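## Task

Place the jar marked TRIS 0.1 M on the fourth shelf from the bottom of the shelving unit holding the labelled containers. It must stand upright with its entire base resting on that shelf, and the other labelled containers must stay where they are. It fails if any labelled container touches the floor, or if the jar falls over or is left tilted.

## Robot and tools

Robot: a LinearBot, an omnidirectional wheeled base with a column roughly 1.7 m high. A carriage rides the column (lift_m) and holds two identical six-joint arms, left and right, each ending in a two-finger gripper. Arm bases sit near 0.57 m + lift_m above the floor; carriage parts hang about 0.15 m lower. A hand reaches up to 0.78 m from its shoulder but only about 0.38 m below the arm base. The hand is about 0.16 m long and 0.1 m wide (0.14 m opened). Parked arm joints 1-6: 0, 0.05, 0.05, 1.45, 0, 0. Cameras: carriage_camera (fixed, facing ahead, tilted about 20 degrees down), left_wrist_camera and right_wrist_camera (looking out past the fingertips).

Frames: base frame has its origin on the floor below the base centre, x forward, y left, z up, metres. left_hand and right_hand in the state are the midpoint between the finger pads in this frame, with quat_wxyz; the hand z axis runs along the fingers and they open along hand y. The odometry frame is the base frame at the start of the scene; base_odometry counts wheel rotation only (slip counts as motion), heading in rad, left positive, -3.142 to 3.142. Hand readings can be off, usually reading higher than the true hand, worse at long reach and under load (a level hand can sag 7 to 25 cm with 1 kg).

Tool move: every argument except cameras forms one action. base: an object holding exactly one key, each a relative offset from where the base currently is: translate_m (metres, forward positive, -2 to 2), strafe_m (metres, left positive, -2 to 2), rotate_rad (radians, counter-clockwise positive, -6.3 to 6.3). joints: an object keyed by joint name, one entry per joint you want to move, each an absolute target, shared across both arms: lift_m 0 to 1 m; left_/right_joint1_rad -2.617 to 3.054 (yaw about vertical, 0 ahead, positive left); joint2_rad 0 to 3.141 (shoulder: 0 upper arm back and level, 1.57 vertical, 3.14 forward level); joint3_rad 0 to 3.141 (elbow, 0 folded, 3.14 straight); joint4_rad -1.57 to 1.57 (wrist pitch, positive lifts fingertips); joint5_rad -1.57 to 1.57 (wrist yaw, positive swings fingertips right, opposite to joint 1); joint6_rad -2.094 to 2.094 (roll about finger axis, positive clockwise viewed from forearm); left_/right_gripper_m 0 to 0.093 m pad gap. speeds: optional caps for this action only: translate_m and strafe_m 0.02 to 0.5 m/s, rotate_rad 0.05 to 1.57 rad/s, lift_m 0.08 to 0.25 m/s (top of range is default). min_time_s: 0.1 to 8 s, minimum duration of each arm and gripper motion. cameras: list of carriage_camera, left_wrist_camera, right_wrist_camera or all; omitted means all, [] means none. A move with no action just reports state and images. Unknown keys make a call invalid; out-of-range values are refused, and a refusal or a stop cancels the remaining move, wait and finished_scene calls of that reply.

wait(seconds 0 to 10, cameras) lets the scene run without new commands. zoom_image(camera, region [x0, y0, x1, y1] pixels from top-left, at most 504 by 504) enlarges part of that camera's latest image (images are 672x504). read_manual returns licence texts only. finished_scene(scene) ends the current scene, irreversibly; the goal must hold without the robot.

Result lines: move says done or the worst status. base_status and joint_status per motion: done (for the base: wheels turned the commanded amount, slip possible); off_target (stopped short, may still push); contact_stop or time_out (target abandoned, holding in place; base drives stop after 14 s); not_followed after 'joint command not followed', meaning a self-collision check blocked that arm (gripper still acts). limit_stop_at_motor_heat means a heat fault stopped that joint; resend the target. on_its_own lists uncommanded behaviour ('held at' is a target). motor_effort is percent of maximum with peak in brackets; a steadily falling lift effort while lowering means a hand or load is resting on something. Joint torques wrap at ±28 N m for joints 1-3. Gripper readings while gripping come out a little narrower than the object; closed on nothing reads 0.000 to 0.002. Release by commanding well above the reading.

Cautions: arms have no contact stop and keep pressing; a blocked arm snaps to target once free. Base contact detection ignores arms and may be late. If pinned, drive about 0.2 m back the way you came. Never reverse under a table edge. Keep the carriage low and arms close while driving; high carriage, outstretched or loaded arms, pushing and sudden stops risk tipping, which cannot be undone. Do not let the arms collide or press on each other. Stretched or loaded arms heat up, even while you deliberate; MOTOR HOT warns at 75 °C and at 100 °C the arm goes limp and drops what it holds, so park arms to cool. Avoid drops, releasing moving objects, slams and hard pushes. Move long arm paths with min_time_s to keep them straight.

Each tool is called after ">>>" as name([rows], argument=value, ...), one row to a line, values as JSON.

## Session

>>> move(cameras=["carriage_camera"])

>>> move(base={"rotate_rad": 1.2}, cameras=["carriage_camera"])

>>> move(base={"rotate_rad": 1.2}, cameras=["carriage_camera"])

>>> move(base={"rotate_rad": 1.4}, cameras=["carriage_camera"])

>>> move(base={"rotate_rad": 1.2}, cameras=["carriage_camera"])

Scene clock: 0.00 s.
Joint torques (N m): no reading
base_odometry: x=+0.000 y=+0.000 heading=+0.000
base_status: not commanded
joint_positions: lift_m=+0.300 left_joint1_rad=-0.006 left_joint2_rad=+0.038 left_joint3_rad=+0.065 left_joint4_rad=+1.421 left_joint5_rad=+0.004 left_joint6_rad=+0.018 left_gripper_m=+0.09396 right_joint1_rad=+0.015 right_joint2_rad=+0.037 right_joint3_rad=+0.033 right_joint4_rad=+1.408 right_joint5_rad=+0.030 right_joint6_rad=+0.028 right_gripper_m=+0.09396
joint_status: not commanded
motor_effort: lift_m=+38 drive_wheels=-3
left_hand: x=+0.2546 y=+0.3099 z=+1.3211 quat_wxyz=(+0.998, +0.003, +0.062, +0.006) (m; base frame)
right_hand: x=+0.2674 y=-0.3153 z=+1.3117 quat_wxyz=(+0.996, +0.015, +0.084, +0.020) (m; base frame)
pictures: carriage_camera
camera_calibration:
carriage_camera: T_world_to_cam=[[-0.0639136, -0.997492, -0.0304054, 0.0499768], [-0.298547, 0.0481838, -0.953178, 1.28644], [0.952252, -0.0518436, -0.300878, 0.248054], [0, 0, 0, 1]] pos_world=[0.151047, 0.000725986, 1.30236]

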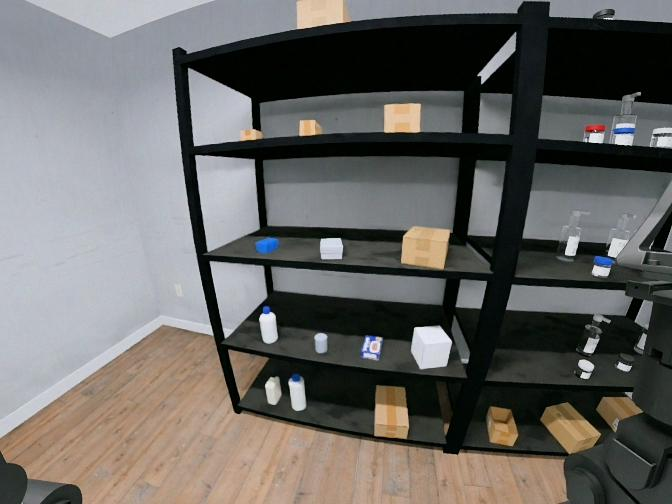

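Scene clock: 2.73 s.
Joint torques (N m): left_arm=[0.42 4.12 6.6 -0.2 -0.16 -0.16] | right_arm=[-0.31 3.38 7.58 0.03 0.01 0.02]
move: done
base_odometry: x=+0.000 y=+0.000 heading=+1.200
base_status: done
joint_positions: lift_m=+0.300 left_joint1_rad=-0.006 left_joint2_rad=+0.038 left_joint3_rad=+0.065 left_joint4_rad=+1.421 left_joint5_rad=+0.004 left_joint6_rad=+0.018 left_gripper_m=+0.09396 right_joint1_rad=+0.015 right_joint2_rad=+0.037 right_joint3_rad=+0.033 right_joint4_rad=+1.408 right_joint5_rad=+0.030 right_joint6_rad=+0.028 right_gripper_m=+0.09396
joint_status: not commanded
motor_effort: lift_m=+39(40) drive_wheels=+4(13)
left_hand: x=+0.2546 y=+0.3099 z=+1.3211 quat_wxyz=(+0.998, +0.003, +0.062, +0.006) (m; base frame)
right_hand: x=+0.2674 y=-0.3153 z=+1.3117 quat_wxyz=(+0.996, +0.015, +0.084, +0.020) (m; base frame)
pictures: carriage_camera
camera_calibration:
carriage_camera: T_world_to_cam=[[-0.0639136, -0.997492, -0.0304054, 0.0499768], [-0.298547, 0.0481838, -0.953178, 1.28644], [0.952252, -0.0518436, -0.300878, 0.248054], [0, 0, 0, 1]] pos_world=[0.151047, 0.000725986, 1.30236]

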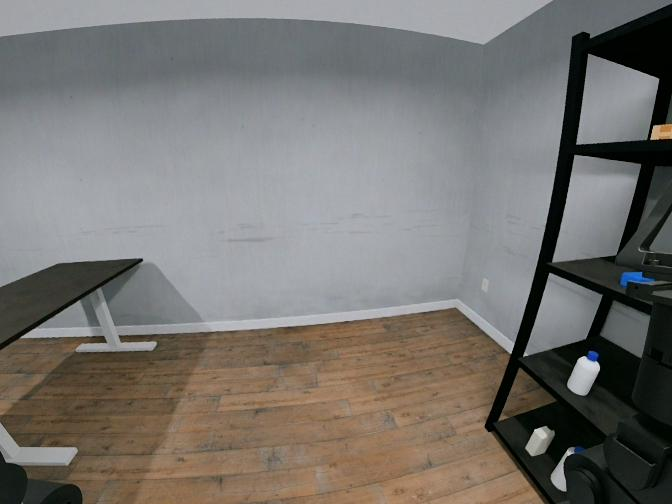

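Scene clock: 5.47 s.
Joint torques (N m): left_arm=[0.53 4.08 6.58 -0.18 -0.23 -0.11] | right_arm=[-0.38 3.29 7.61 0.02 0 0.02]
move: done
base_odometry: x=+0.000 y=+0.000 heading=+2.399
base_status: done
joint_positions: lift_m=+0.300 left_joint1_rad=-0.006 left_joint2_rad=+0.038 left_joint3_rad=+0.065 left_joint4_rad=+1.421 left_joint5_rad=+0.004 left_joint6_rad=+0.018 left_gripper_m=+0.09397 right_joint1_rad=+0.015 right_joint2_rad=+0.037 right_joint3_rad=+0.033 right_joint4_rad=+1.407 right_joint5_rad=+0.030 right_joint6_rad=+0.028 right_gripper_m=+0.09397
joint_status: not commanded
motor_effort: lift_m=+38(40) drive_wheels=+4(12)
left_hand: x=+0.2546 y=+0.3099 z=+1.3211 quat_wxyz=(+0.998, +0.003, +0.062, +0.006) (m; base frame)
right_hand: x=+0.2675 y=-0.3153 z=+1.3116 quat_wxyz=(+0.996, +0.015, +0.084, +0.020) (m; base frame)
pictures: carriage_camera
camera_calibration:
carriage_camera: T_world_to_cam=[[-0.0639136, -0.997492, -0.0304054, 0.0499768], [-0.298547, 0.0481838, -0.953178, 1.28644], [0.952252, -0.0518436, -0.300878, 0.248054], [0, 0, 0, 1]] pos_world=[0.151047, 0.000725986, 1.30236]

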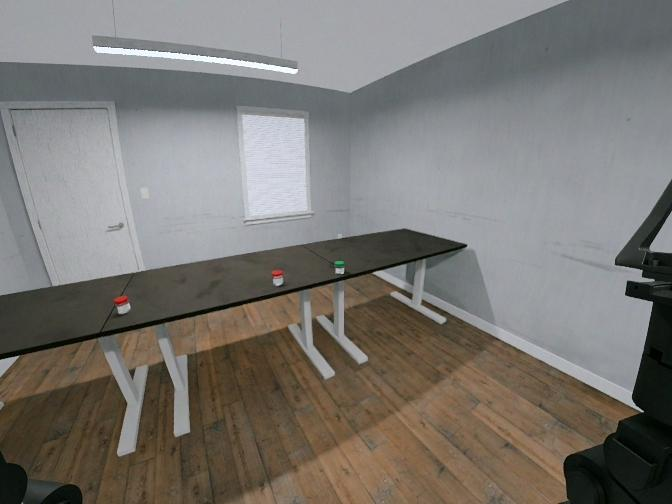

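Scene clock: 8.40 s.
Joint torques (N m): left_arm=[0.47 4.14 6.63 -0.2 -0.13 -0.15] | right_arm=[-0.42 3.4 7.66 0.02 0.03 0.01]
move: done
base_odometry: x=+0.000 y=+0.000 heading=-2.484
base_status: done
joint_positions: lift_m=+0.300 left_joint1_rad=-0.006 left_joint2_rad=+0.038 left_joint3_rad=+0.065 left_joint4_rad=+1.421 left_joint5_rad=+0.004 left_joint6_rad=+0.018 left_gripper_m=+0.09398 right_joint1_rad=+0.015 right_joint2_rad=+0.037 right_joint3_rad=+0.033 right_joint4_rad=+1.407 right_joint5_rad=+0.030 right_joint6_rad=+0.028 right_gripper_m=+0.09398
joint_status: not commanded
motor_effort: lift_m=+38(41) drive_wheels=+4(12)
left_hand: x=+0.2546 y=+0.3099 z=+1.3211 quat_wxyz=(+0.998, +0.003, +0.062, +0.006) (m; base frame)
right_hand: x=+0.2675 y=-0.3153 z=+1.3116 quat_wxyz=(+0.996, +0.015, +0.084, +0.020) (m; base frame)
pictures: carriage_camera
camera_calibration:
carriage_camera: T_world_to_cam=[[-0.0639136, -0.997492, -0.0304054, 0.0499768], [-0.298547, 0.0481838, -0.953178, 1.28644], [0.952252, -0.0518436, -0.300878, 0.248054], [0, 0, 0, 1]] pos_world=[0.151047, 0.000725986, 1.30236]

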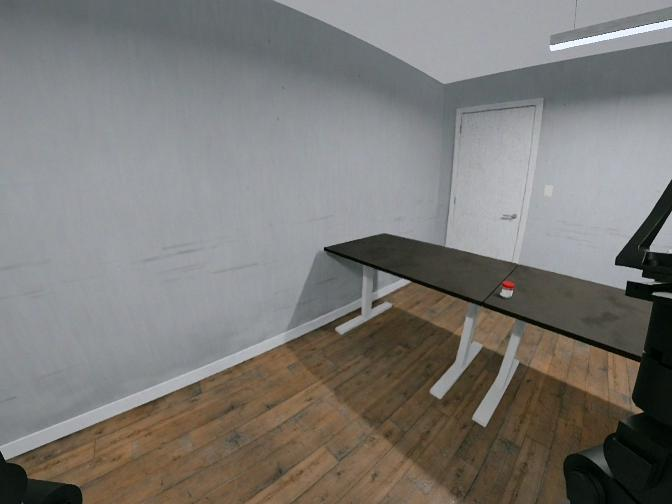

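Scene clock: 11.13 s.
Joint torques (N m): left_arm=[0.49 4.37 6.68 -0.13 -0.11 -0.12] | right_arm=[-0.36 3.4 7.66 0.04 0.01 0.02]
move: done
base_odometry: x=+0.000 y=+0.000 heading=-1.284
base_status: done
joint_positions: lift_m=+0.300 left_joint1_rad=-0.006 left_joint2_rad=+0.038 left_joint3_rad=+0.065 left_joint4_rad=+1.421 left_joint5_rad=+0.004 left_joint6_rad=+0.018 left_gripper_m=+0.09398 right_joint1_rad=+0.015 right_joint2_rad=+0.037 right_joint3_rad=+0.033 right_joint4_rad=+1.407 right_joint5_rad=+0.030 right_joint6_rad=+0.028 right_gripper_m=+0.09398
joint_status: not commanded
motor_effort: lift_m=+39(39) drive_wheels=+4(11)
left_hand: x=+0.2546 y=+0.3099 z=+1.3211 quat_wxyz=(+0.998, +0.003, +0.062, +0.006) (m; base frame)
right_hand: x=+0.2675 y=-0.3153 z=+1.3116 quat_wxyz=(+0.996, +0.015, +0.084, +0.020) (m; base frame)
pictures: carriage_camera
camera_calibration:
carriage_camera: T_world_to_cam=[[-0.0639136, -0.997492, -0.0304054, 0.0499768], [-0.298547, 0.0481838, -0.953178, 1.28644], [0.952252, -0.0518436, -0.300878, 0.248054], [0, 0, 0, 1]] pos_world=[0.151047, 0.000725986, 1.30236]

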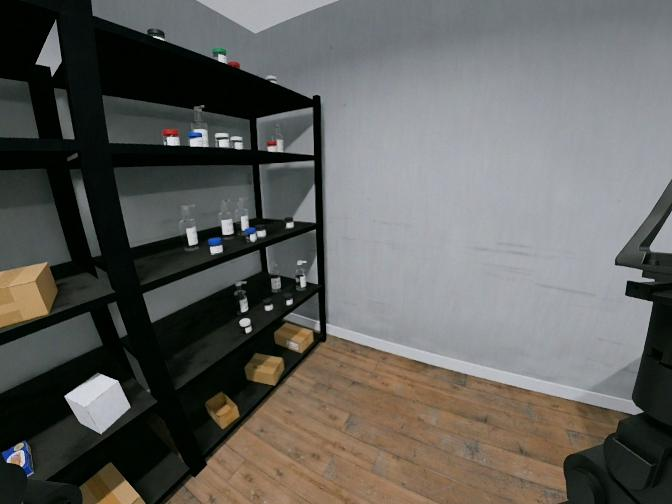

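>>> move(base={"rotate_rad": -2.5}, cameras=["carriage_camera"])

>>> zoom_image(camera="carriage_camera", region=[240, 240, 400, 320])

>>> zoom_image(camera="carriage_camera", region=[80, 270, 160, 330])

>>> zoom_image(camera="carriage_camera", region=[320, 250, 400, 300])

Scene clock: 15.87 s.
Joint torques (N m): left_arm=[0.53 4.38 6.75 -0.15 -0.12 -0.1] | right_arm=[-0.47 3.37 7.76 0.02 -0.01 0.03]
move: done
base_odometry: x=+0.000 y=+0.000 heading=+2.499
base_status: done
joint_positions: lift_m=+0.300 left_joint1_rad=-0.006 left_joint2_rad=+0.038 left_joint3_rad=+0.065 left_joint4_rad=+1.420 left_joint5_rad=+0.004 left_joint6_rad=+0.018 left_gripper_m=+0.09399 right_joint1_rad=+0.015 right_joint2_rad=+0.037 right_joint3_rad=+0.033 right_joint4_rad=+1.407 right_joint5_rad=+0.030 right_joint6_rad=+0.028 right_gripper_m=+0.09399
joint_status: not commanded
motor_effort: lift_m=+38(40) drive_wheels=+4(18)
left_hand: x=+0.2549 y=+0.3099 z=+1.3211 quat_wxyz=(+0.998, +0.003, +0.062, +0.006) (m; base frame)
right_hand: x=+0.2677 y=-0.3152 z=+1.3116 quat_wxyz=(+0.996, +0.015, +0.084, +0.020) (m; base frame)
pictures: carriage_camera
camera_calibration:
carriage_camera: T_world_to_cam=[[-0.0639136, -0.997492, -0.0304054, 0.0499768], [-0.298547, 0.0481838, -0.953178, 1.28644], [0.952252, -0.0518436, -0.300878, 0.248054], [0, 0, 0, 1]] pos_world=[0.151047, 0.000725986, 1.30236]

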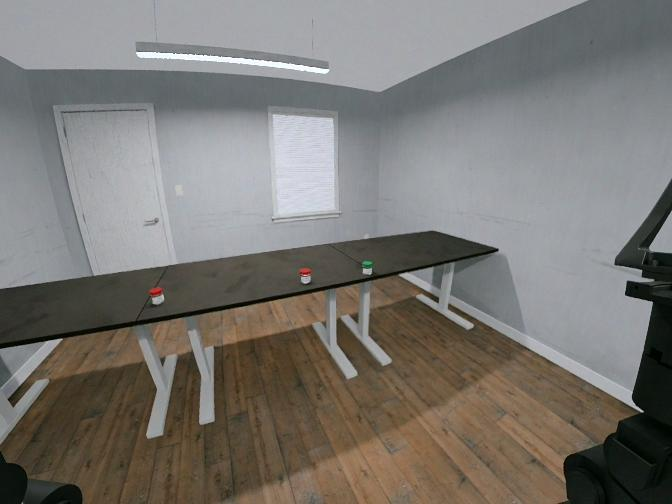

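Scaled by 3.150 from the camera's 672x504 image, which has a finer 960x720 frame.

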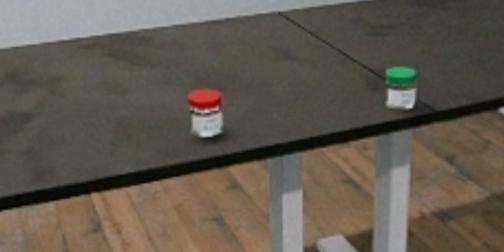

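Scaled by 6.300 from the camera's 672x504 image, which has a finer 960x720 frame.

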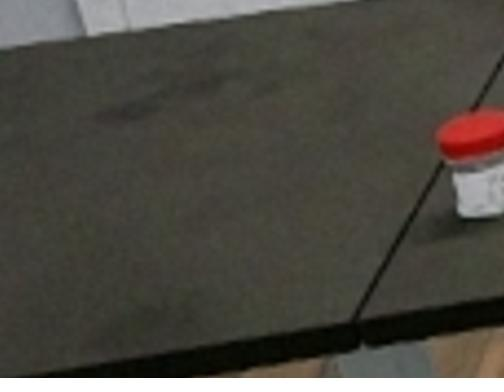

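Scaled by 6.300 from the camera's 672x504 image, which has a finer 960x720 frame.

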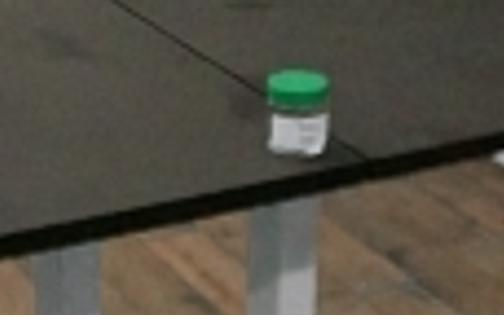

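>>> move(base={"rotate_rad": 0.342}, cameras=[])

>>> move(base={"strafe_m": -0.2}, cameras=[])

>>> move(base={"translate_m": 0.5}, joints={"lift_m": 0.05}, cameras=["carriage_camera"])

Scene clock: 18.83 s.
Joint torques (N m): left_arm=[0.36 4.1 6.49 -0.14 -0.19 -0.09] | right_arm=[-0.35 3.47 7.57 0.03 -0.01 0.01]
move: done
base_odometry: x=+0.000 y=+0.000 heading=+2.841
base_status: done
joint_positions: lift_m=+0.300 left_joint1_rad=-0.006 left_joint2_rad=+0.038 left_joint3_rad=+0.065 left_joint4_rad=+1.420 left_joint5_rad=+0.004 left_joint6_rad=+0.018 left_gripper_m=+0.09399 right_joint1_rad=+0.015 right_joint2_rad=+0.037 right_joint3_rad=+0.033 right_joint4_rad=+1.406 right_joint5_rad=+0.030 right_joint6_rad=+0.028 right_gripper_m=+0.09399
joint_status: not commanded
motor_effort: lift_m=+36(39) drive_wheels=-7(12)
left_hand: x=+0.2549 y=+0.3099 z=+1.3211 quat_wxyz=(+0.998, +0.003, +0.062, +0.006) (m; base frame)
right_hand: x=+0.2679 y=-0.3152 z=+1.3116 quat_wxyz=(+0.996, +0.015, +0.085, +0.020) (m; base frame)
pictures: none
No camera images: "cameras" was empty.

Scene clock: 21.00 s.
Joint torques (N m): left_arm=[0.21 4.01 6.53 -0.17 -0.17 -0.16] | right_arm=[-0.39 3.34 7.61 0.05 0 0.03]
move: done
base_odometry: x=+0.060 y=+0.191 heading=+2.840
base_status: done
joint_positions: lift_m=+0.300 left_joint1_rad=-0.005 left_joint2_rad=+0.038 left_joint3_rad=+0.065 left_joint4_rad=+1.420 left_joint5_rad=+0.004 left_joint6_rad=+0.018 left_gripper_m=+0.09399 right_joint1_rad=+0.015 right_joint2_rad=+0.037 right_joint3_rad=+0.033 right_joint4_rad=+1.406 right_joint5_rad=+0.030 right_joint6_rad=+0.028 right_gripper_m=+0.09399
joint_status: not commanded
motor_effort: lift_m=+38(39) drive_wheels=-9(16)
left_hand: x=+0.2549 y=+0.3099 z=+1.3211 quat_wxyz=(+0.998, +0.003, +0.062, +0.006) (m; base frame)
right_hand: x=+0.2679 y=-0.3152 z=+1.3116 quat_wxyz=(+0.996, +0.015, +0.085, +0.020) (m; base frame)
pictures: none
No camera images: "cameras" was empty.

Scene clock: 24.10 s.
Joint torques (N m): left_arm=[0.14 4.08 6.38 -0.15 -0.17 -0.12] | right_arm=[-0.4 3.33 7.77 0.01 -0.01 0.03]
move: done
base_odometry: x=-0.418 y=+0.340 heading=+2.839
base_status: done
joint_positions: lift_m=+0.050 left_joint1_rad=-0.005 left_joint2_rad=+0.038 left_joint3_rad=+0.065 left_joint4_rad=+1.420 left_joint5_rad=+0.004 left_joint6_rad=+0.018 left_gripper_m=+0.09399 right_joint1_rad=+0.015 right_joint2_rad=+0.037 right_joint3_rad=+0.033 right_joint4_rad=+1.407 right_joint5_rad=+0.030 right_joint6_rad=+0.028 right_gripper_m=+0.09399
joint_status: all done
motor_effort: lift_m=+34(38) drive_wheels=-7(12)
left_hand: x=+0.2549 y=+0.3099 z=+1.0714 quat_wxyz=(+0.998, +0.003, +0.062, +0.006) (m; base frame)
right_hand: x=+0.2676 y=-0.3152 z=+1.0619 quat_wxyz=(+0.996, +0.015, +0.084, +0.020) (m; base frame)
pictures: carriage_camera
camera_calibration:
carriage_camera: T_world_to_cam=[[-0.0639136, -0.997492, -0.0304054, 0.0423842], [-0.298547, 0.0481838, -0.953178, 1.04842], [0.952252, -0.0518436, -0.300878, 0.172921], [0, 0, 0, 1]] pos_world=[0.151047, 0.000725986, 1.05265]

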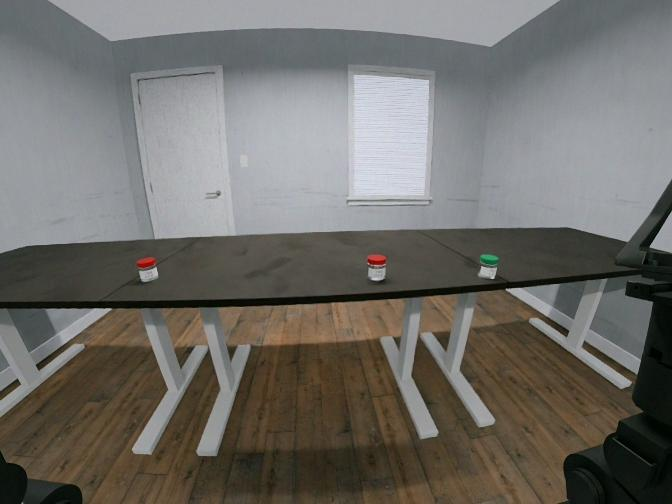

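>>> zoom_image(camera="carriage_camera", region=[355, 245, 400, 290])

>>> zoom_image(camera="carriage_camera", region=[125, 250, 170, 290])

>>> zoom_image(camera="carriage_camera", region=[465, 245, 510, 285])

Scaled by 11.200 from the camera's 672x504 image, which has a finer 960x720 frame.

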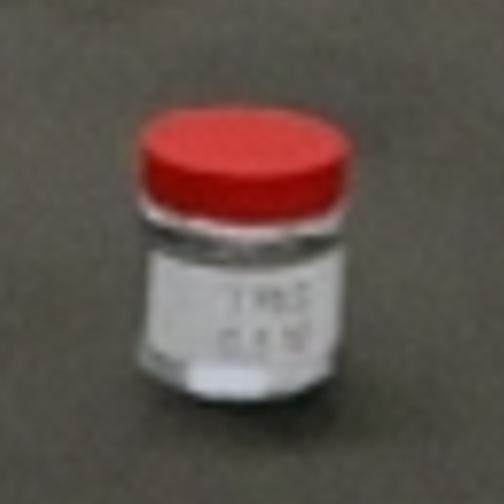

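Scaled by 11.200 from the camera's 672x504 image, which has a finer 960x720 frame.

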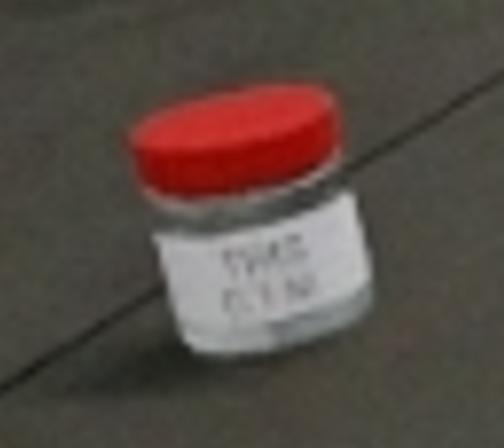

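Scaled by 11.200 from the camera's 672x504 image, which has a finer 960x720 frame.

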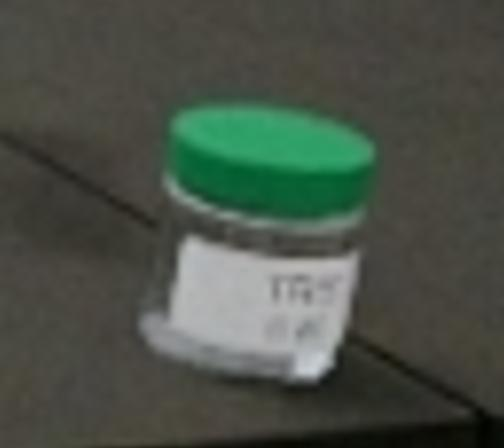

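>>> move(base={"strafe_m": 0.32}, joints={"lift_m": 0.12, "left_joint1_rad": 0, "left_joint2_rad": 2.262, "left_joint3_rad": 0.929, "left_joint4_rad": 1.333, "left_joint5_rad": 0, "left_joint6_rad": 0, "left_gripper_m": 0.093}, min_time_s=2.5)

>>> zoom_image(camera="left_wrist_camera", region=[200, 100, 500, 400])

Scene clock: 29.87 s.
Joint torques (N m): left_arm=[1.17 -9.39 6.63 2.6 -0.17 -0.23] | right_arm=[-0.34 3.37 7.65 0.04 0.01 0.02]
move: done
base_odometry: x=-0.513 y=+0.035 heading=+2.838
base_status: done
joint_positions: lift_m=+0.120 left_joint1_rad=-0.004 left_joint2_rad=+2.243 left_joint3_rad=+0.912 left_joint4_rad=+1.345 left_joint5_rad=+0.003 left_joint6_rad=+0.008 left_gripper_m=+0.09308 right_joint1_rad=+0.015 right_joint2_rad=+0.037 right_joint3_rad=+0.033 right_joint4_rad=+1.407 right_joint5_rad=+0.030 right_joint6_rad=+0.028 right_gripper_m=+0.09399
joint_status: all done
motor_effort: lift_m=+40(48) drive_wheels=-5(10)
left_hand: x=+0.7716 y=+0.3082 z=+0.8071 quat_wxyz=(+0.712, +0.005, +0.702, +0.001) (m; base frame)
right_hand: x=+0.2676 y=-0.3152 z=+1.1315 quat_wxyz=(+0.996, +0.015, +0.084, +0.020) (m; base frame)
pictures: carriage_camera, left_wrist_camera, right_wrist_camera
camera_calibration:
carriage_camera: T_world_to_cam=[[-0.0639136, -0.997492, -0.0304054, 0.0445011], [-0.298547, 0.0481838, -0.953178, 1.11478], [0.952252, -0.0518436, -0.300878, 0.193869], [0, 0, 0, 1]] pos_world=[0.151047, 0.000725986, 1.12227]
left_wrist_camera: T_world_to_cam=[[0.00298736, -0.997408, -0.0718866, 0.370393], [-0.558341, 0.0579744, -0.827583, 1.08783], [0.829606, 0.0426096, -0.556721, -0.0844952], [0, 0, 0, 1]] pos_world=[0.676374, 0.309967, 0.87986]
right_wrist_camera: T_world_to_cam=[[0.0399623, -0.999008, 0.0196501, -0.343128], [0.686782, 0.0131778, -0.726744, 0.644659], [0.725764, 0.0425377, 0.686627, -0.834106], [0, 0, 0, 1]] pos_world=[0.176337, -0.315802, 1.04796]

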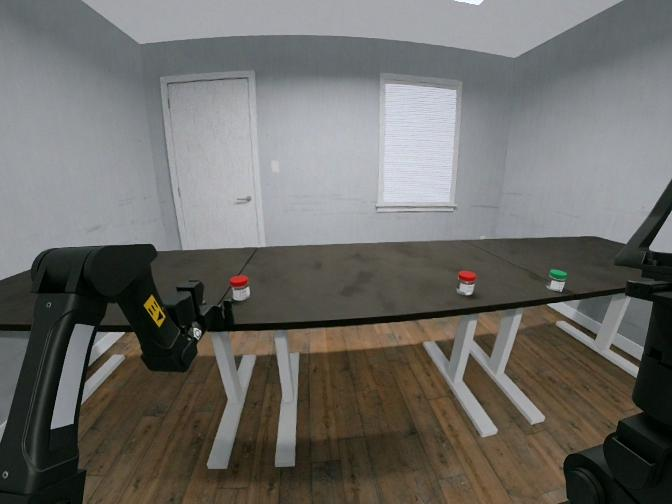

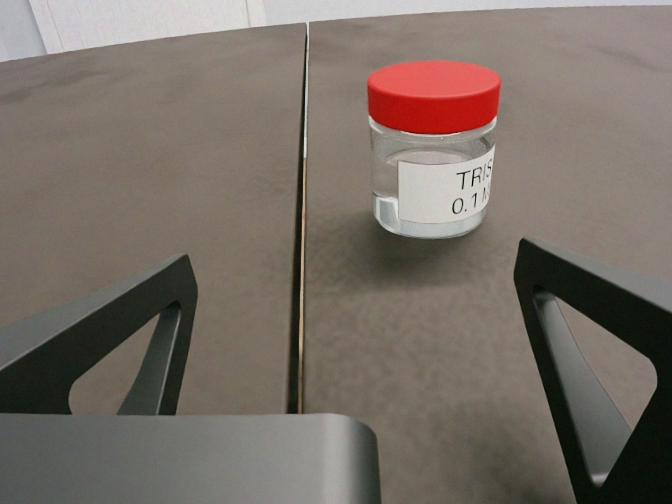

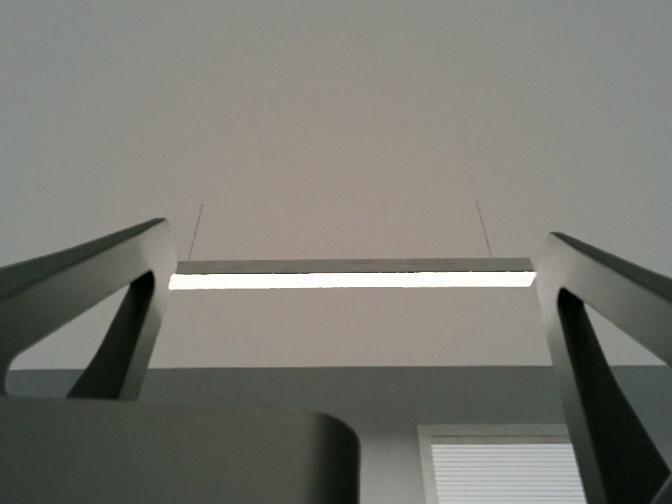

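Scaled by 1.680 from the camera's 672x504 image, which has a finer 960x720 frame.

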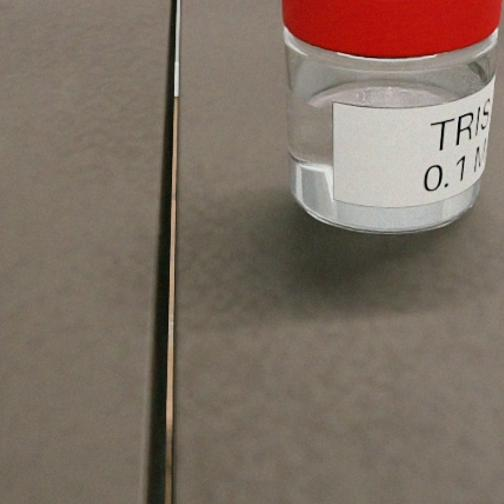

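>>> move(base={"strafe_m": -0.05}, cameras=[])

>>> move(base={"translate_m": 0.08}, speeds={"translate_m": 0.1}, cameras=["left_wrist_camera","carriage_camera"])

>>> zoom_image(camera="carriage_camera", region=[130, 250, 290, 370])

Scene clock: 32.20 s.
Joint torques (N m): left_arm=[0.95 -9.54 6.75 2.62 -0.15 -0.16] | right_arm=[-0.38 3.37 7.57 0.02 -0.01 0.03]
move: done
base_odometry: x=-0.498 y=+0.082 heading=+2.839
base_status: done
joint_positions: lift_m=+0.120 left_joint1_rad=-0.003 left_joint2_rad=+2.243 left_joint3_rad=+0.913 left_joint4_rad=+1.345 left_joint5_rad=+0.003 left_joint6_rad=+0.008 left_gripper_m=+0.09308 right_joint1_rad=+0.015 right_joint2_rad=+0.037 right_joint3_rad=+0.033 right_joint4_rad=+1.407 right_joint5_rad=+0.030 right_joint6_rad=+0.028 right_gripper_m=+0.09399
joint_status: not commanded
motor_effort: lift_m=+39(41) drive_wheels=+0(12)
left_hand: x=+0.7717 y=+0.3084 z=+0.8072 quat_wxyz=(+0.712, +0.005, +0.702, +0.001) (m; base frame)
right_hand: x=+0.2676 y=-0.3152 z=+1.1315 quat_wxyz=(+0.996, +0.015, +0.084, +0.020) (m; base frame)
pictures: none
No camera images: "cameras" was empty.

Scene clock: 33.70 s.
Joint torques (N m): left_arm=[0.65 -9.18 6.48 2.65 -0.22 -0.18] | right_arm=[-0.34 3.38 7.58 0 -0.02 0.05]
move: done
base_odometry: x=-0.575 y=+0.106 heading=+2.839
base_status: done
joint_positions: lift_m=+0.120 left_joint1_rad=-0.003 left_joint2_rad=+2.243 left_joint3_rad=+0.913 left_joint4_rad=+1.345 left_joint5_rad=+0.003 left_joint6_rad=+0.008 left_gripper_m=+0.09308 right_joint1_rad=+0.015 right_joint2_rad=+0.037 right_joint3_rad=+0.033 right_joint4_rad=+1.408 right_joint5_rad=+0.030 right_joint6_rad=+0.028 right_gripper_m=+0.09399
joint_status: not commanded
motor_effort: lift_m=+39(41) drive_wheels=-5(9)
left_hand: x=+0.7717 y=+0.3084 z=+0.8072 quat_wxyz=(+0.712, +0.005, +0.702, +0.001) (m; base frame)
right_hand: x=+0.2674 y=-0.3153 z=+1.1316 quat_wxyz=(+0.996, +0.015, +0.084, +0.020) (m; base frame)
pictures: carriage_camera, left_wrist_camera
camera_calibration:
carriage_camera: T_world_to_cam=[[-0.0639136, -0.997492, -0.0304054, 0.0445011], [-0.298547, 0.0481838, -0.953178, 1.11478], [0.952252, -0.0518436, -0.300878, 0.193869], [0, 0, 0, 1]] pos_world=[0.151047, 0.000725986, 1.12227]
left_wrist_camera: T_world_to_cam=[[0.00338928, -0.997435, -0.0715036, 0.37], [-0.558049, 0.0574479, -0.827817, 1.08811], [0.829801, 0.0427082, -0.556423, -0.084919], [0, 0, 0, 1]] pos_world=[0.676431, 0.310167, 0.879962]

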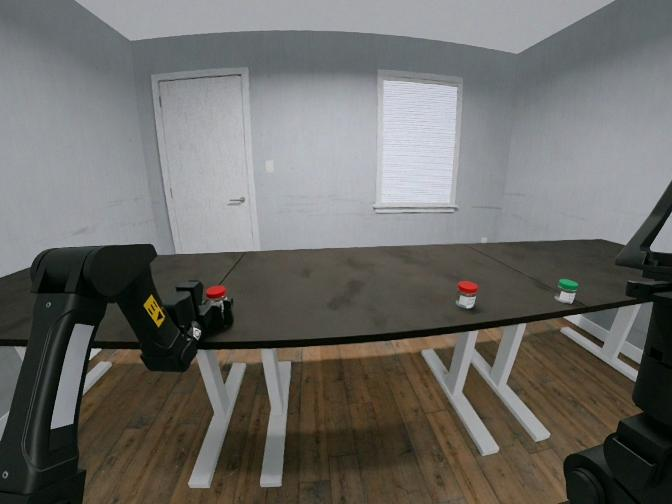

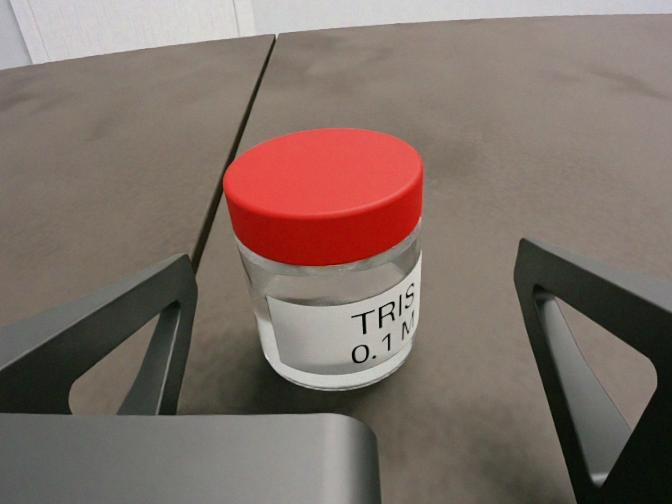

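Scaled by 3.150 from the camera's 672x504 image, which has a finer 960x720 frame.

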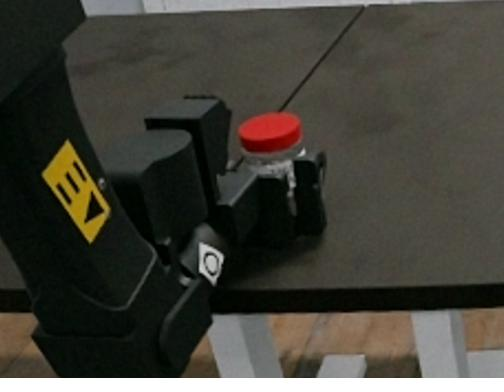

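>>> move(base={"strafe_m": 0.013}, joints={"lift_m": 0.112}, speeds={"strafe_m": 0.1}, cameras=["left_wrist_camera"])

>>> move(base={"translate_m": 0.03}, speeds={"translate_m": 0.05}, cameras=["left_wrist_camera","carriage_camera"])

>>> zoom_image(camera="carriage_camera", region=[130, 250, 290, 370])

Scene clock: 36.10 s.
Joint torques (N m): left_arm=[0.53 -9.63 6.45 2.6 -0.18 -0.17] | right_arm=[-0.34 3.38 7.66 0.01 0.01 0.03]
move: done
base_odometry: x=-0.579 y=+0.094 heading=+2.839
base_status: done
joint_positions: lift_m=+0.112 left_joint1_rad=+0.000 left_joint2_rad=+2.247 left_joint3_rad=+0.917 left_joint4_rad=+1.348 left_joint5_rad=+0.003 left_joint6_rad=+0.003 left_gripper_m=+0.09308 right_joint1_rad=+0.015 right_joint2_rad=+0.037 right_joint3_rad=+0.033 right_joint4_rad=+1.407 right_joint5_rad=+0.030 right_joint6_rad=+0.028 right_gripper_m=+0.09399
joint_status: all done
motor_effort: lift_m=+34(35) drive_wheels=+3(7)
left_hand: x=+0.7727 y=+0.3103 z=+0.7998 quat_wxyz=(+0.714, +0.002, +0.701, +0.000) (m; base frame)
right_hand: x=+0.2675 y=-0.3153 z=+1.1239 quat_wxyz=(+0.996, +0.015, +0.084, +0.020) (m; base frame)
pictures: left_wrist_camera
camera_calibration:
left_wrist_camera: T_world_to_cam=[[0.0069402, -0.99776, -0.0665363, 0.364724], [-0.555721, 0.0514686, -0.829774, 1.08403], [0.83134, 0.0427344, -0.554118, -0.0929454], [0, 0, 0, 1]] pos_world=[0.677155, 0.312086, 0.872264]

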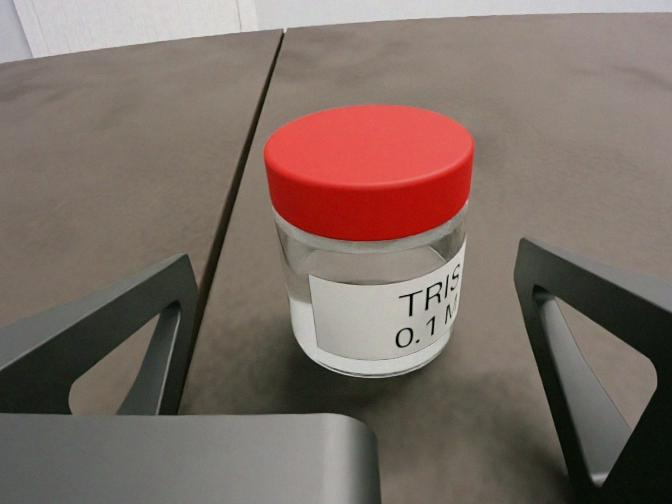

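Scene clock: 37.17 s.
Joint torques (N m): left_arm=[0.61 -9.84 6.27 2.54 -0.16 -0.2] | right_arm=[-0.32 3.3 7.64 0.05 0.01 0.03]
move: done
base_odometry: x=-0.607 y=+0.102 heading=+2.839
base_status: done
joint_positions: lift_m=+0.112 left_joint1_rad=+0.000 left_joint2_rad=+2.247 left_joint3_rad=+0.917 left_joint4_rad=+1.348 left_joint5_rad=+0.003 left_joint6_rad=+0.003 left_gripper_m=+0.09308 right_joint1_rad=+0.015 right_joint2_rad=+0.037 right_joint3_rad=+0.033 right_joint4_rad=+1.408 right_joint5_rad=+0.030 right_joint6_rad=+0.028 right_gripper_m=+0.09399
joint_status: not commanded
motor_effort: lift_m=+34(35) drive_wheels=-6(10)
left_hand: x=+0.7727 y=+0.3103 z=+0.7998 quat_wxyz=(+0.714, +0.002, +0.701, +0.000) (m; base frame)
right_hand: x=+0.2673 y=-0.3153 z=+1.1240 quat_wxyz=(+0.996, +0.015, +0.083, +0.020) (m; base frame)
pictures: carriage_camera, left_wrist_camera
camera_calibration:
carriage_camera: T_world_to_cam=[[-0.0639136, -0.997492, -0.0304054, 0.0442697], [-0.298547, 0.0481838, -0.953178, 1.10753], [0.952252, -0.0518436, -0.300878, 0.191579], [0, 0, 0, 1]] pos_world=[0.151047, 0.000725986, 1.11466]
left_wrist_camera: T_world_to_cam=[[0.0069402, -0.99776, -0.0665363, 0.364724], [-0.555721, 0.0514686, -0.829774, 1.08403], [0.83134, 0.0427344, -0.554118, -0.0929454], [0, 0, 0, 1]] pos_world=[0.677155, 0.312086, 0.872264]

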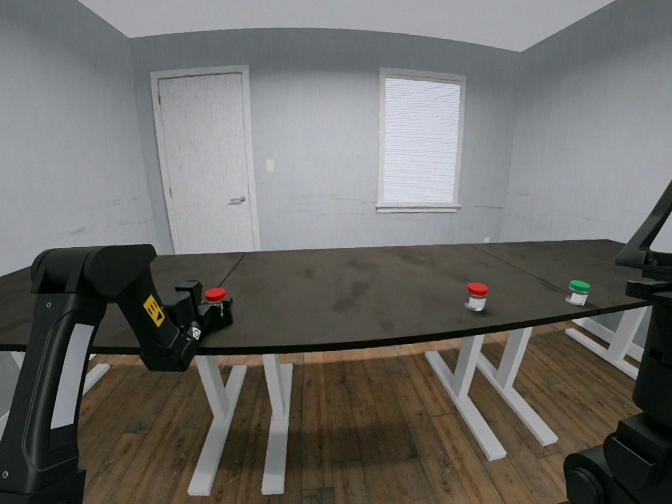

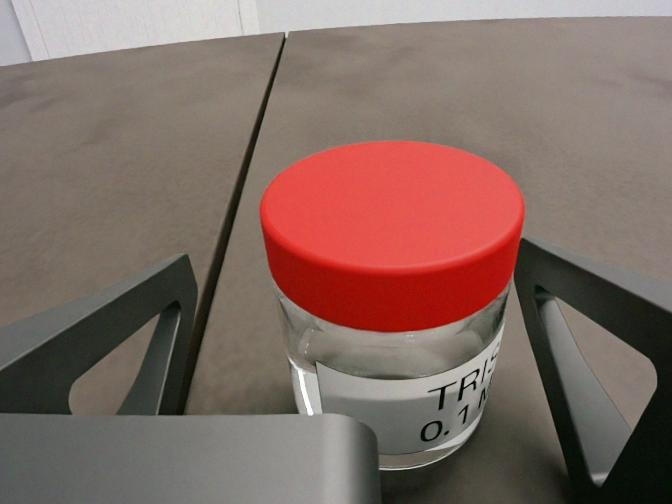

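Scaled by 3.150 from the camera's 672x504 image, which has a finer 960x720 frame.

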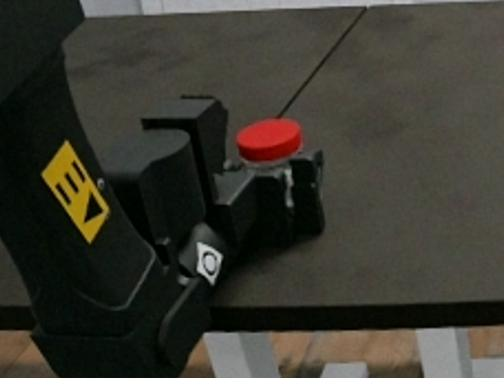

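>>> move(base={"strafe_m": -0.0095}, speeds={"strafe_m": 0.05}, cameras=["left_wrist_camera"])

>>> zoom_image(camera="left_wrist_camera", region=[170, 120, 560, 504])

Scene clock: 38.57 s.
Joint torques (N m): left_arm=[0.47 -9.72 6.32 2.58 -0.25 -0.2] | right_arm=[-0.43 3.33 7.86 -0.01 0.01 0.03]
move: done
base_odometry: x=-0.605 y=+0.111 heading=+2.839
base_status: done
joint_positions: lift_m=+0.112 left_joint1_rad=-0.001 left_joint2_rad=+2.247 left_joint3_rad=+0.917 left_joint4_rad=+1.348 left_joint5_rad=+0.003 left_joint6_rad=+0.003 left_gripper_m=+0.09308 right_joint1_rad=+0.015 right_joint2_rad=+0.037 right_joint3_rad=+0.033 right_joint4_rad=+1.408 right_joint5_rad=+0.030 right_joint6_rad=+0.028 right_gripper_m=+0.09399
joint_status: not commanded
motor_effort: lift_m=+35(35) drive_wheels=+3(9)
left_hand: x=+0.7727 y=+0.3097 z=+0.7998 quat_wxyz=(+0.714, +0.002, +0.701, +0.000) (m; base frame)
right_hand: x=+0.2673 y=-0.3153 z=+1.1240 quat_wxyz=(+0.996, +0.015, +0.083, +0.020) (m; base frame)
pictures: left_wrist_camera
camera_calibration:
left_wrist_camera: T_world_to_cam=[[0.00579834, -0.997767, -0.0665363, 0.364983], [-0.555661, 0.0521045, -0.829774, 1.08382], [0.831389, 0.041783, -0.554118, -0.0926606], [0, 0, 0, 1]] pos_world=[0.677156, 0.311568, 0.872264]

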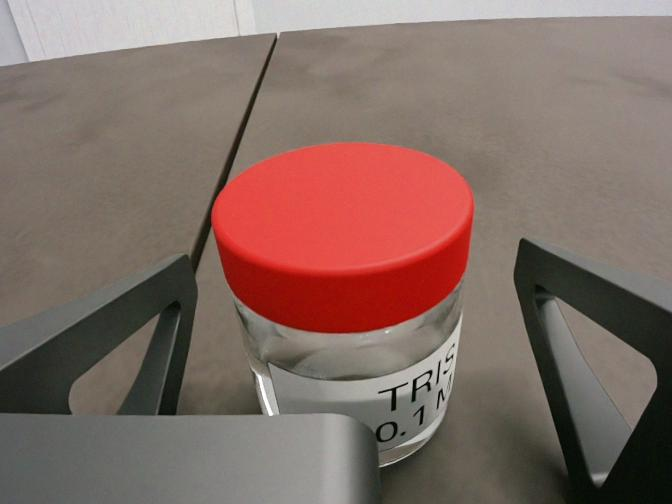

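Scaled by 1.292 from the camera's 672x504 image, which has a finer 960x720 frame.

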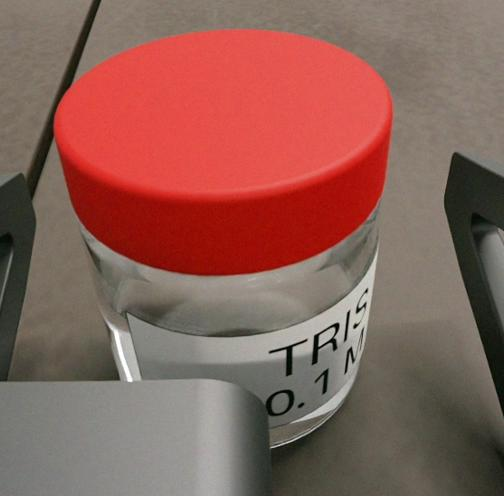

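>>> move(joints={"left_gripper_m": 0.06}, min_time_s=1.5, cameras=["left_wrist_camera"])

>>> move(joints={"left_gripper_m": 0.045}, min_time_s=2, cameras=["left_wrist_camera"])

Scene clock: 40.73 s.
Joint torques (N m): left_arm=[0.53 -9.68 6.19 2.56 -0.17 -0.15] | right_arm=[-0.47 3.41 7.72 0 -0.01 0.01]
move: done
base_odometry: x=-0.605 y=+0.111 heading=+2.839
base_status: not commanded
joint_positions: lift_m=+0.112 left_joint1_rad=-0.001 left_joint2_rad=+2.247 left_joint3_rad=+0.917 left_joint4_rad=+1.348 left_joint5_rad=+0.003 left_joint6_rad=+0.003 left_gripper_m=+0.06008 right_joint1_rad=+0.015 right_joint2_rad=+0.037 right_joint3_rad=+0.033 right_joint4_rad=+1.408 right_joint5_rad=+0.030 right_joint6_rad=+0.028 right_gripper_m=+0.09399
joint_status: all done
motor_effort: lift_m=+34(35) drive_wheels=+3(3)
left_hand: x=+0.7727 y=+0.3097 z=+0.7998 quat_wxyz=(+0.714, +0.002, +0.701, +0.000) (m; base frame)
right_hand: x=+0.2673 y=-0.3153 z=+1.1240 quat_wxyz=(+0.996, +0.015, +0.083, +0.020) (m; base frame)
pictures: left_wrist_camera
camera_calibration:
left_wrist_camera: T_world_to_cam=[[0.00579834, -0.997767, -0.0665363, 0.364983], [-0.555661, 0.0521045, -0.829774, 1.08382], [0.831389, 0.041783, -0.554118, -0.0926606], [0, 0, 0, 1]] pos_world=[0.677156, 0.311568, 0.872264]

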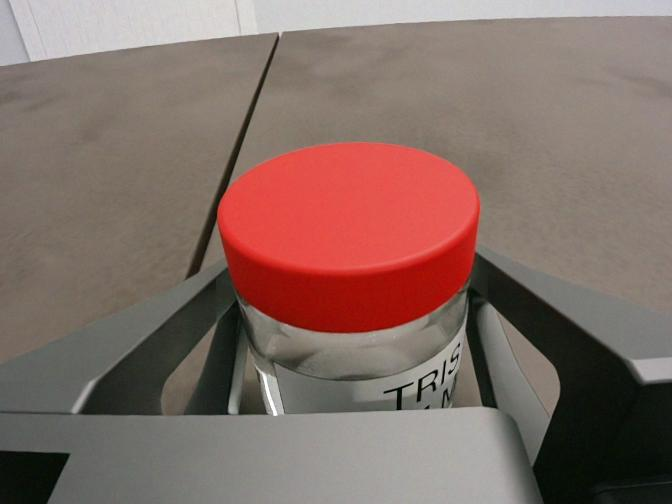

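Scene clock: 43.00 s.
Joint torques (N m): left_arm=[0.34 -9.88 6.34 2.67 -0.18 -0.15] | right_arm=[-0.42 3.29 7.56 0 0 0.02]
move: off_target
base_odometry: x=-0.605 y=+0.111 heading=+2.839
base_status: not commanded
joint_positions: lift_m=+0.112 left_joint1_rad=-0.001 left_joint2_rad=+2.247 left_joint3_rad=+0.917 left_joint4_rad=+1.348 left_joint5_rad=+0.003 left_joint6_rad=+0.003 left_gripper_m=+0.05461 right_joint1_rad=+0.015 right_joint2_rad=+0.037 right_joint3_rad=+0.033 right_joint4_rad=+1.408 right_joint5_rad=+0.030 right_joint6_rad=+0.028 right_gripper_m=+0.09399
joint_status: left_gripper_m off_target (ended at +0.05463, target +0.04500)
motor_effort: lift_m=+35(35) drive_wheels=+3(3)
left_hand: x=+0.7727 y=+0.3097 z=+0.7998 quat_wxyz=(+0.714, +0.002, +0.701, +0.000) (m; base frame)
right_hand: x=+0.2673 y=-0.3153 z=+1.1240 quat_wxyz=(+0.996, +0.015, +0.083, +0.020) (m; base frame)
pictures: left_wrist_camera
camera_calibration:
left_wrist_camera: T_world_to_cam=[[0.00579834, -0.997767, -0.0665363, 0.364983], [-0.555661, 0.0521045, -0.829774, 1.08382], [0.831389, 0.041783, -0.554118, -0.0926606], [0, 0, 0, 1]] pos_world=[0.677156, 0.311568, 0.872264]

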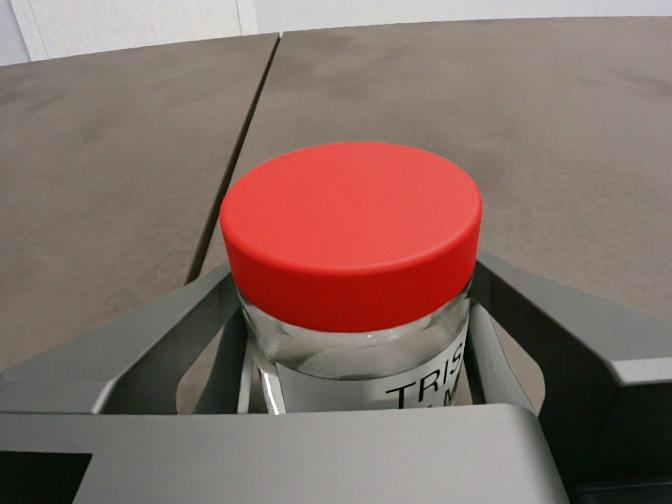

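>>> move(joints={"lift_m": 0.2}, speeds={"lift_m": 0.1}, cameras=["left_wrist_camera","carriage_camera"])

>>> move(base={"translate_m": -0.4}, joints={"lift_m": 0.5}, speeds={"translate_m": 0.25, "lift_m": 0.15}, cameras=[])

>>> move(base={"rotate_rad": -3.1}, speeds={"rotate_rad": 0.8}, cameras=["left_wrist_camera","carriage_camera"])

Scene clock: 46.73 s.
Joint torques (N m): left_arm=[0.51 -9.87 6.22 2.84 -0.15 -0.12] | right_arm=[-0.39 3.28 7.64 -0.02 -0.03 0.02]
move: done
base_odometry: x=-0.605 y=+0.111 heading=+2.839
base_status: not commanded
joint_positions: lift_m=+0.200 left_joint1_rad=-0.001 left_joint2_rad=+2.251 left_joint3_rad=+0.917 left_joint4_rad=+1.326 left_joint5_rad=+0.003 left_joint6_rad=+0.003 left_gripper_m=+0.05460 right_joint1_rad=+0.015 right_joint2_rad=+0.037 right_joint3_rad=+0.033 right_joint4_rad=+1.408 right_joint5_rad=+0.030 right_joint6_rad=+0.028 right_gripper_m=+0.09399
joint_status: all done
motor_effort: lift_m=+41(52) drive_wheels=+3(3)
left_hand: x=+0.7726 y=+0.3097 z=+0.8795 quat_wxyz=(+0.704, +0.002, +0.710, +0.000) (m; base frame)
right_hand: x=+0.2673 y=-0.3153 z=+1.2115 quat_wxyz=(+0.996, +0.015, +0.083, +0.020) (m; base frame)
pictures: carriage_camera, left_wrist_camera
camera_calibration:
carriage_camera: T_world_to_cam=[[-0.0639136, -0.997492, -0.0304054, 0.0469319], [-0.298547, 0.0481838, -0.953178, 1.19099], [0.952252, -0.0518436, -0.300878, 0.217923], [0, 0, 0, 1]] pos_world=[0.151047, 0.000725986, 1.20222]
left_wrist_camera: T_world_to_cam=[[0.00404479, -0.997765, -0.0666951, 0.37178], [-0.577307, 0.0521286, -0.814861, 1.15351], [0.816517, 0.0417995, -0.575806, -0.0178967], [0, 0, 0, 1]] pos_world=[0.679039, 0.311566, 0.954441]

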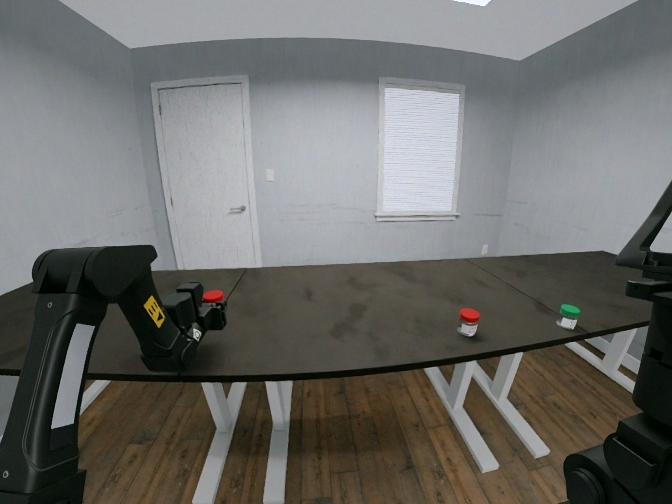

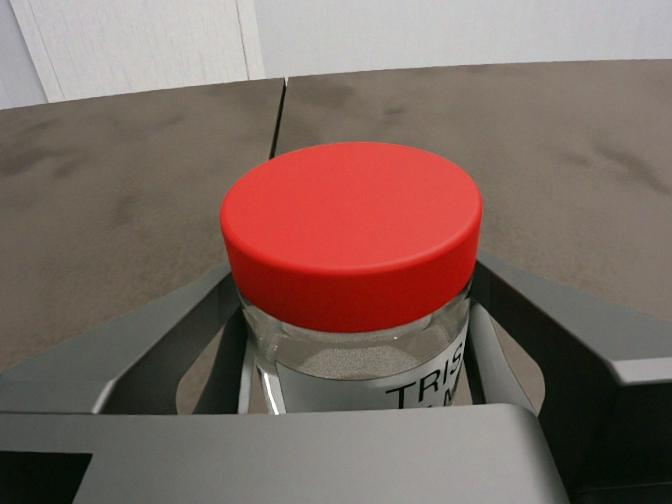

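Scene clock: 50.13 s.
Joint torques (N m): left_arm=[0.46 -10.45 6.15 2.98 -0.2 -0.14] | right_arm=[-0.4 3.33 7.71 0.01 0 0.03]
move: done
base_odometry: x=-0.223 y=-0.008 heading=+2.840
base_status: done
joint_positions: lift_m=+0.500 left_joint1_rad=-0.001 left_joint2_rad=+2.257 left_joint3_rad=+0.917 left_joint4_rad=+1.323 left_joint5_rad=+0.003 left_joint6_rad=+0.003 left_gripper_m=+0.05460 right_joint1_rad=+0.015 right_joint2_rad=+0.037 right_joint3_rad=+0.033 right_joint4_rad=+1.408 right_joint5_rad=+0.030 right_joint6_rad=+0.028 right_gripper_m=+0.09399
joint_status: all done
motor_effort: lift_m=+41(50) drive_wheels=-3(14)
left_hand: x=+0.7725 y=+0.3097 z=+1.1757 quat_wxyz=(+0.701, +0.002, +0.713, +0.000) (m; base frame)
right_hand: x=+0.2672 y=-0.3153 z=+1.5115 quat_wxyz=(+0.996, +0.015, +0.083, +0.020) (m; base frame)
pictures: none
No camera images: "cameras" was empty.

Scene clock: 55.60 s.
Joint torques (N m): left_arm=[0.75 -10.73 6.11 2.89 -0.13 -0.16] | right_arm=[-0.39 3.37 7.57 -0.01 0.02 0.01]
move: done
base_odometry: x=-0.223 y=-0.007 heading=-0.260
base_status: done
joint_positions: lift_m=+0.500 left_joint1_rad=-0.002 left_joint2_rad=+2.257 left_joint3_rad=+0.917 left_joint4_rad=+1.323 left_joint5_rad=+0.003 left_joint6_rad=+0.003 left_gripper_m=+0.05460 right_joint1_rad=+0.015 right_joint2_rad=+0.037 right_joint3_rad=+0.033 right_joint4_rad=+1.408 right_joint5_rad=+0.030 right_joint6_rad=+0.028 right_gripper_m=+0.09400
joint_status: not commanded
motor_effort: lift_m=+40(42) drive_wheels=+4(13)
left_hand: x=+0.7725 y=+0.3090 z=+1.1757 quat_wxyz=(+0.701, +0.003, +0.713, -0.001) (m; base frame)
right_hand: x=+0.2672 y=-0.3153 z=+1.5115 quat_wxyz=(+0.996, +0.015, +0.083, +0.020) (m; base frame)
pictures: carriage_camera, left_wrist_camera
camera_calibration:
carriage_camera: T_world_to_cam=[[-0.0639136, -0.997492, -0.0304054, 0.0560536], [-0.298547, 0.0481838, -0.953178, 1.47694], [0.952252, -0.0518436, -0.300878, 0.308187], [0, 0, 0, 1]] pos_world=[0.151047, 0.000725986, 1.50222]
left_wrist_camera: T_world_to_cam=[[0.00191152, -0.997769, -0.066733, 0.392534], [-0.584663, 0.0530238, -0.809541, 1.39393], [0.811274, 0.0405638, -0.583258, 0.165959], [0, 0, 0, 1]] pos_world=[0.679588, 0.311015, 1.25143]

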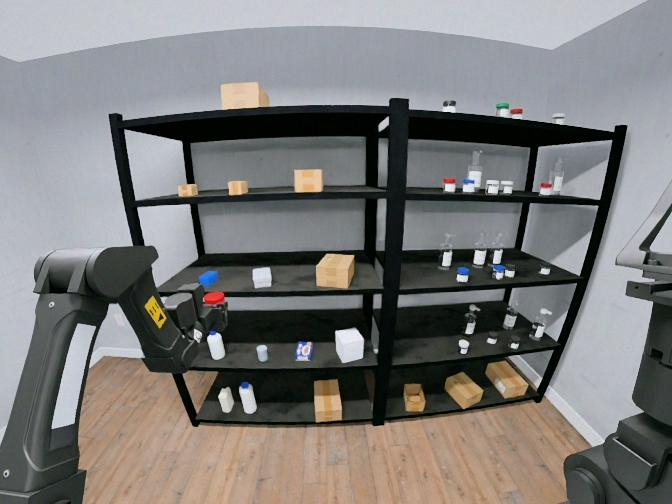

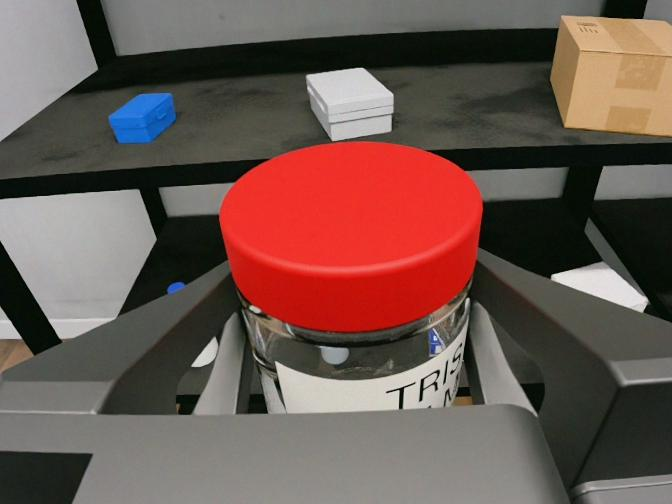

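>>> zoom_image(camera="carriage_camera", region=[380, 90, 640, 290])

Scaled by 1.938 from the camera's 672x504 image, which has a finer 960x720 frame.

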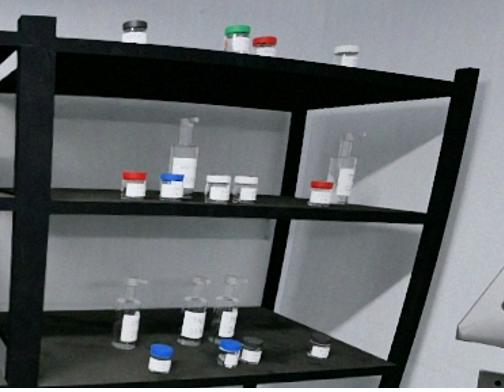

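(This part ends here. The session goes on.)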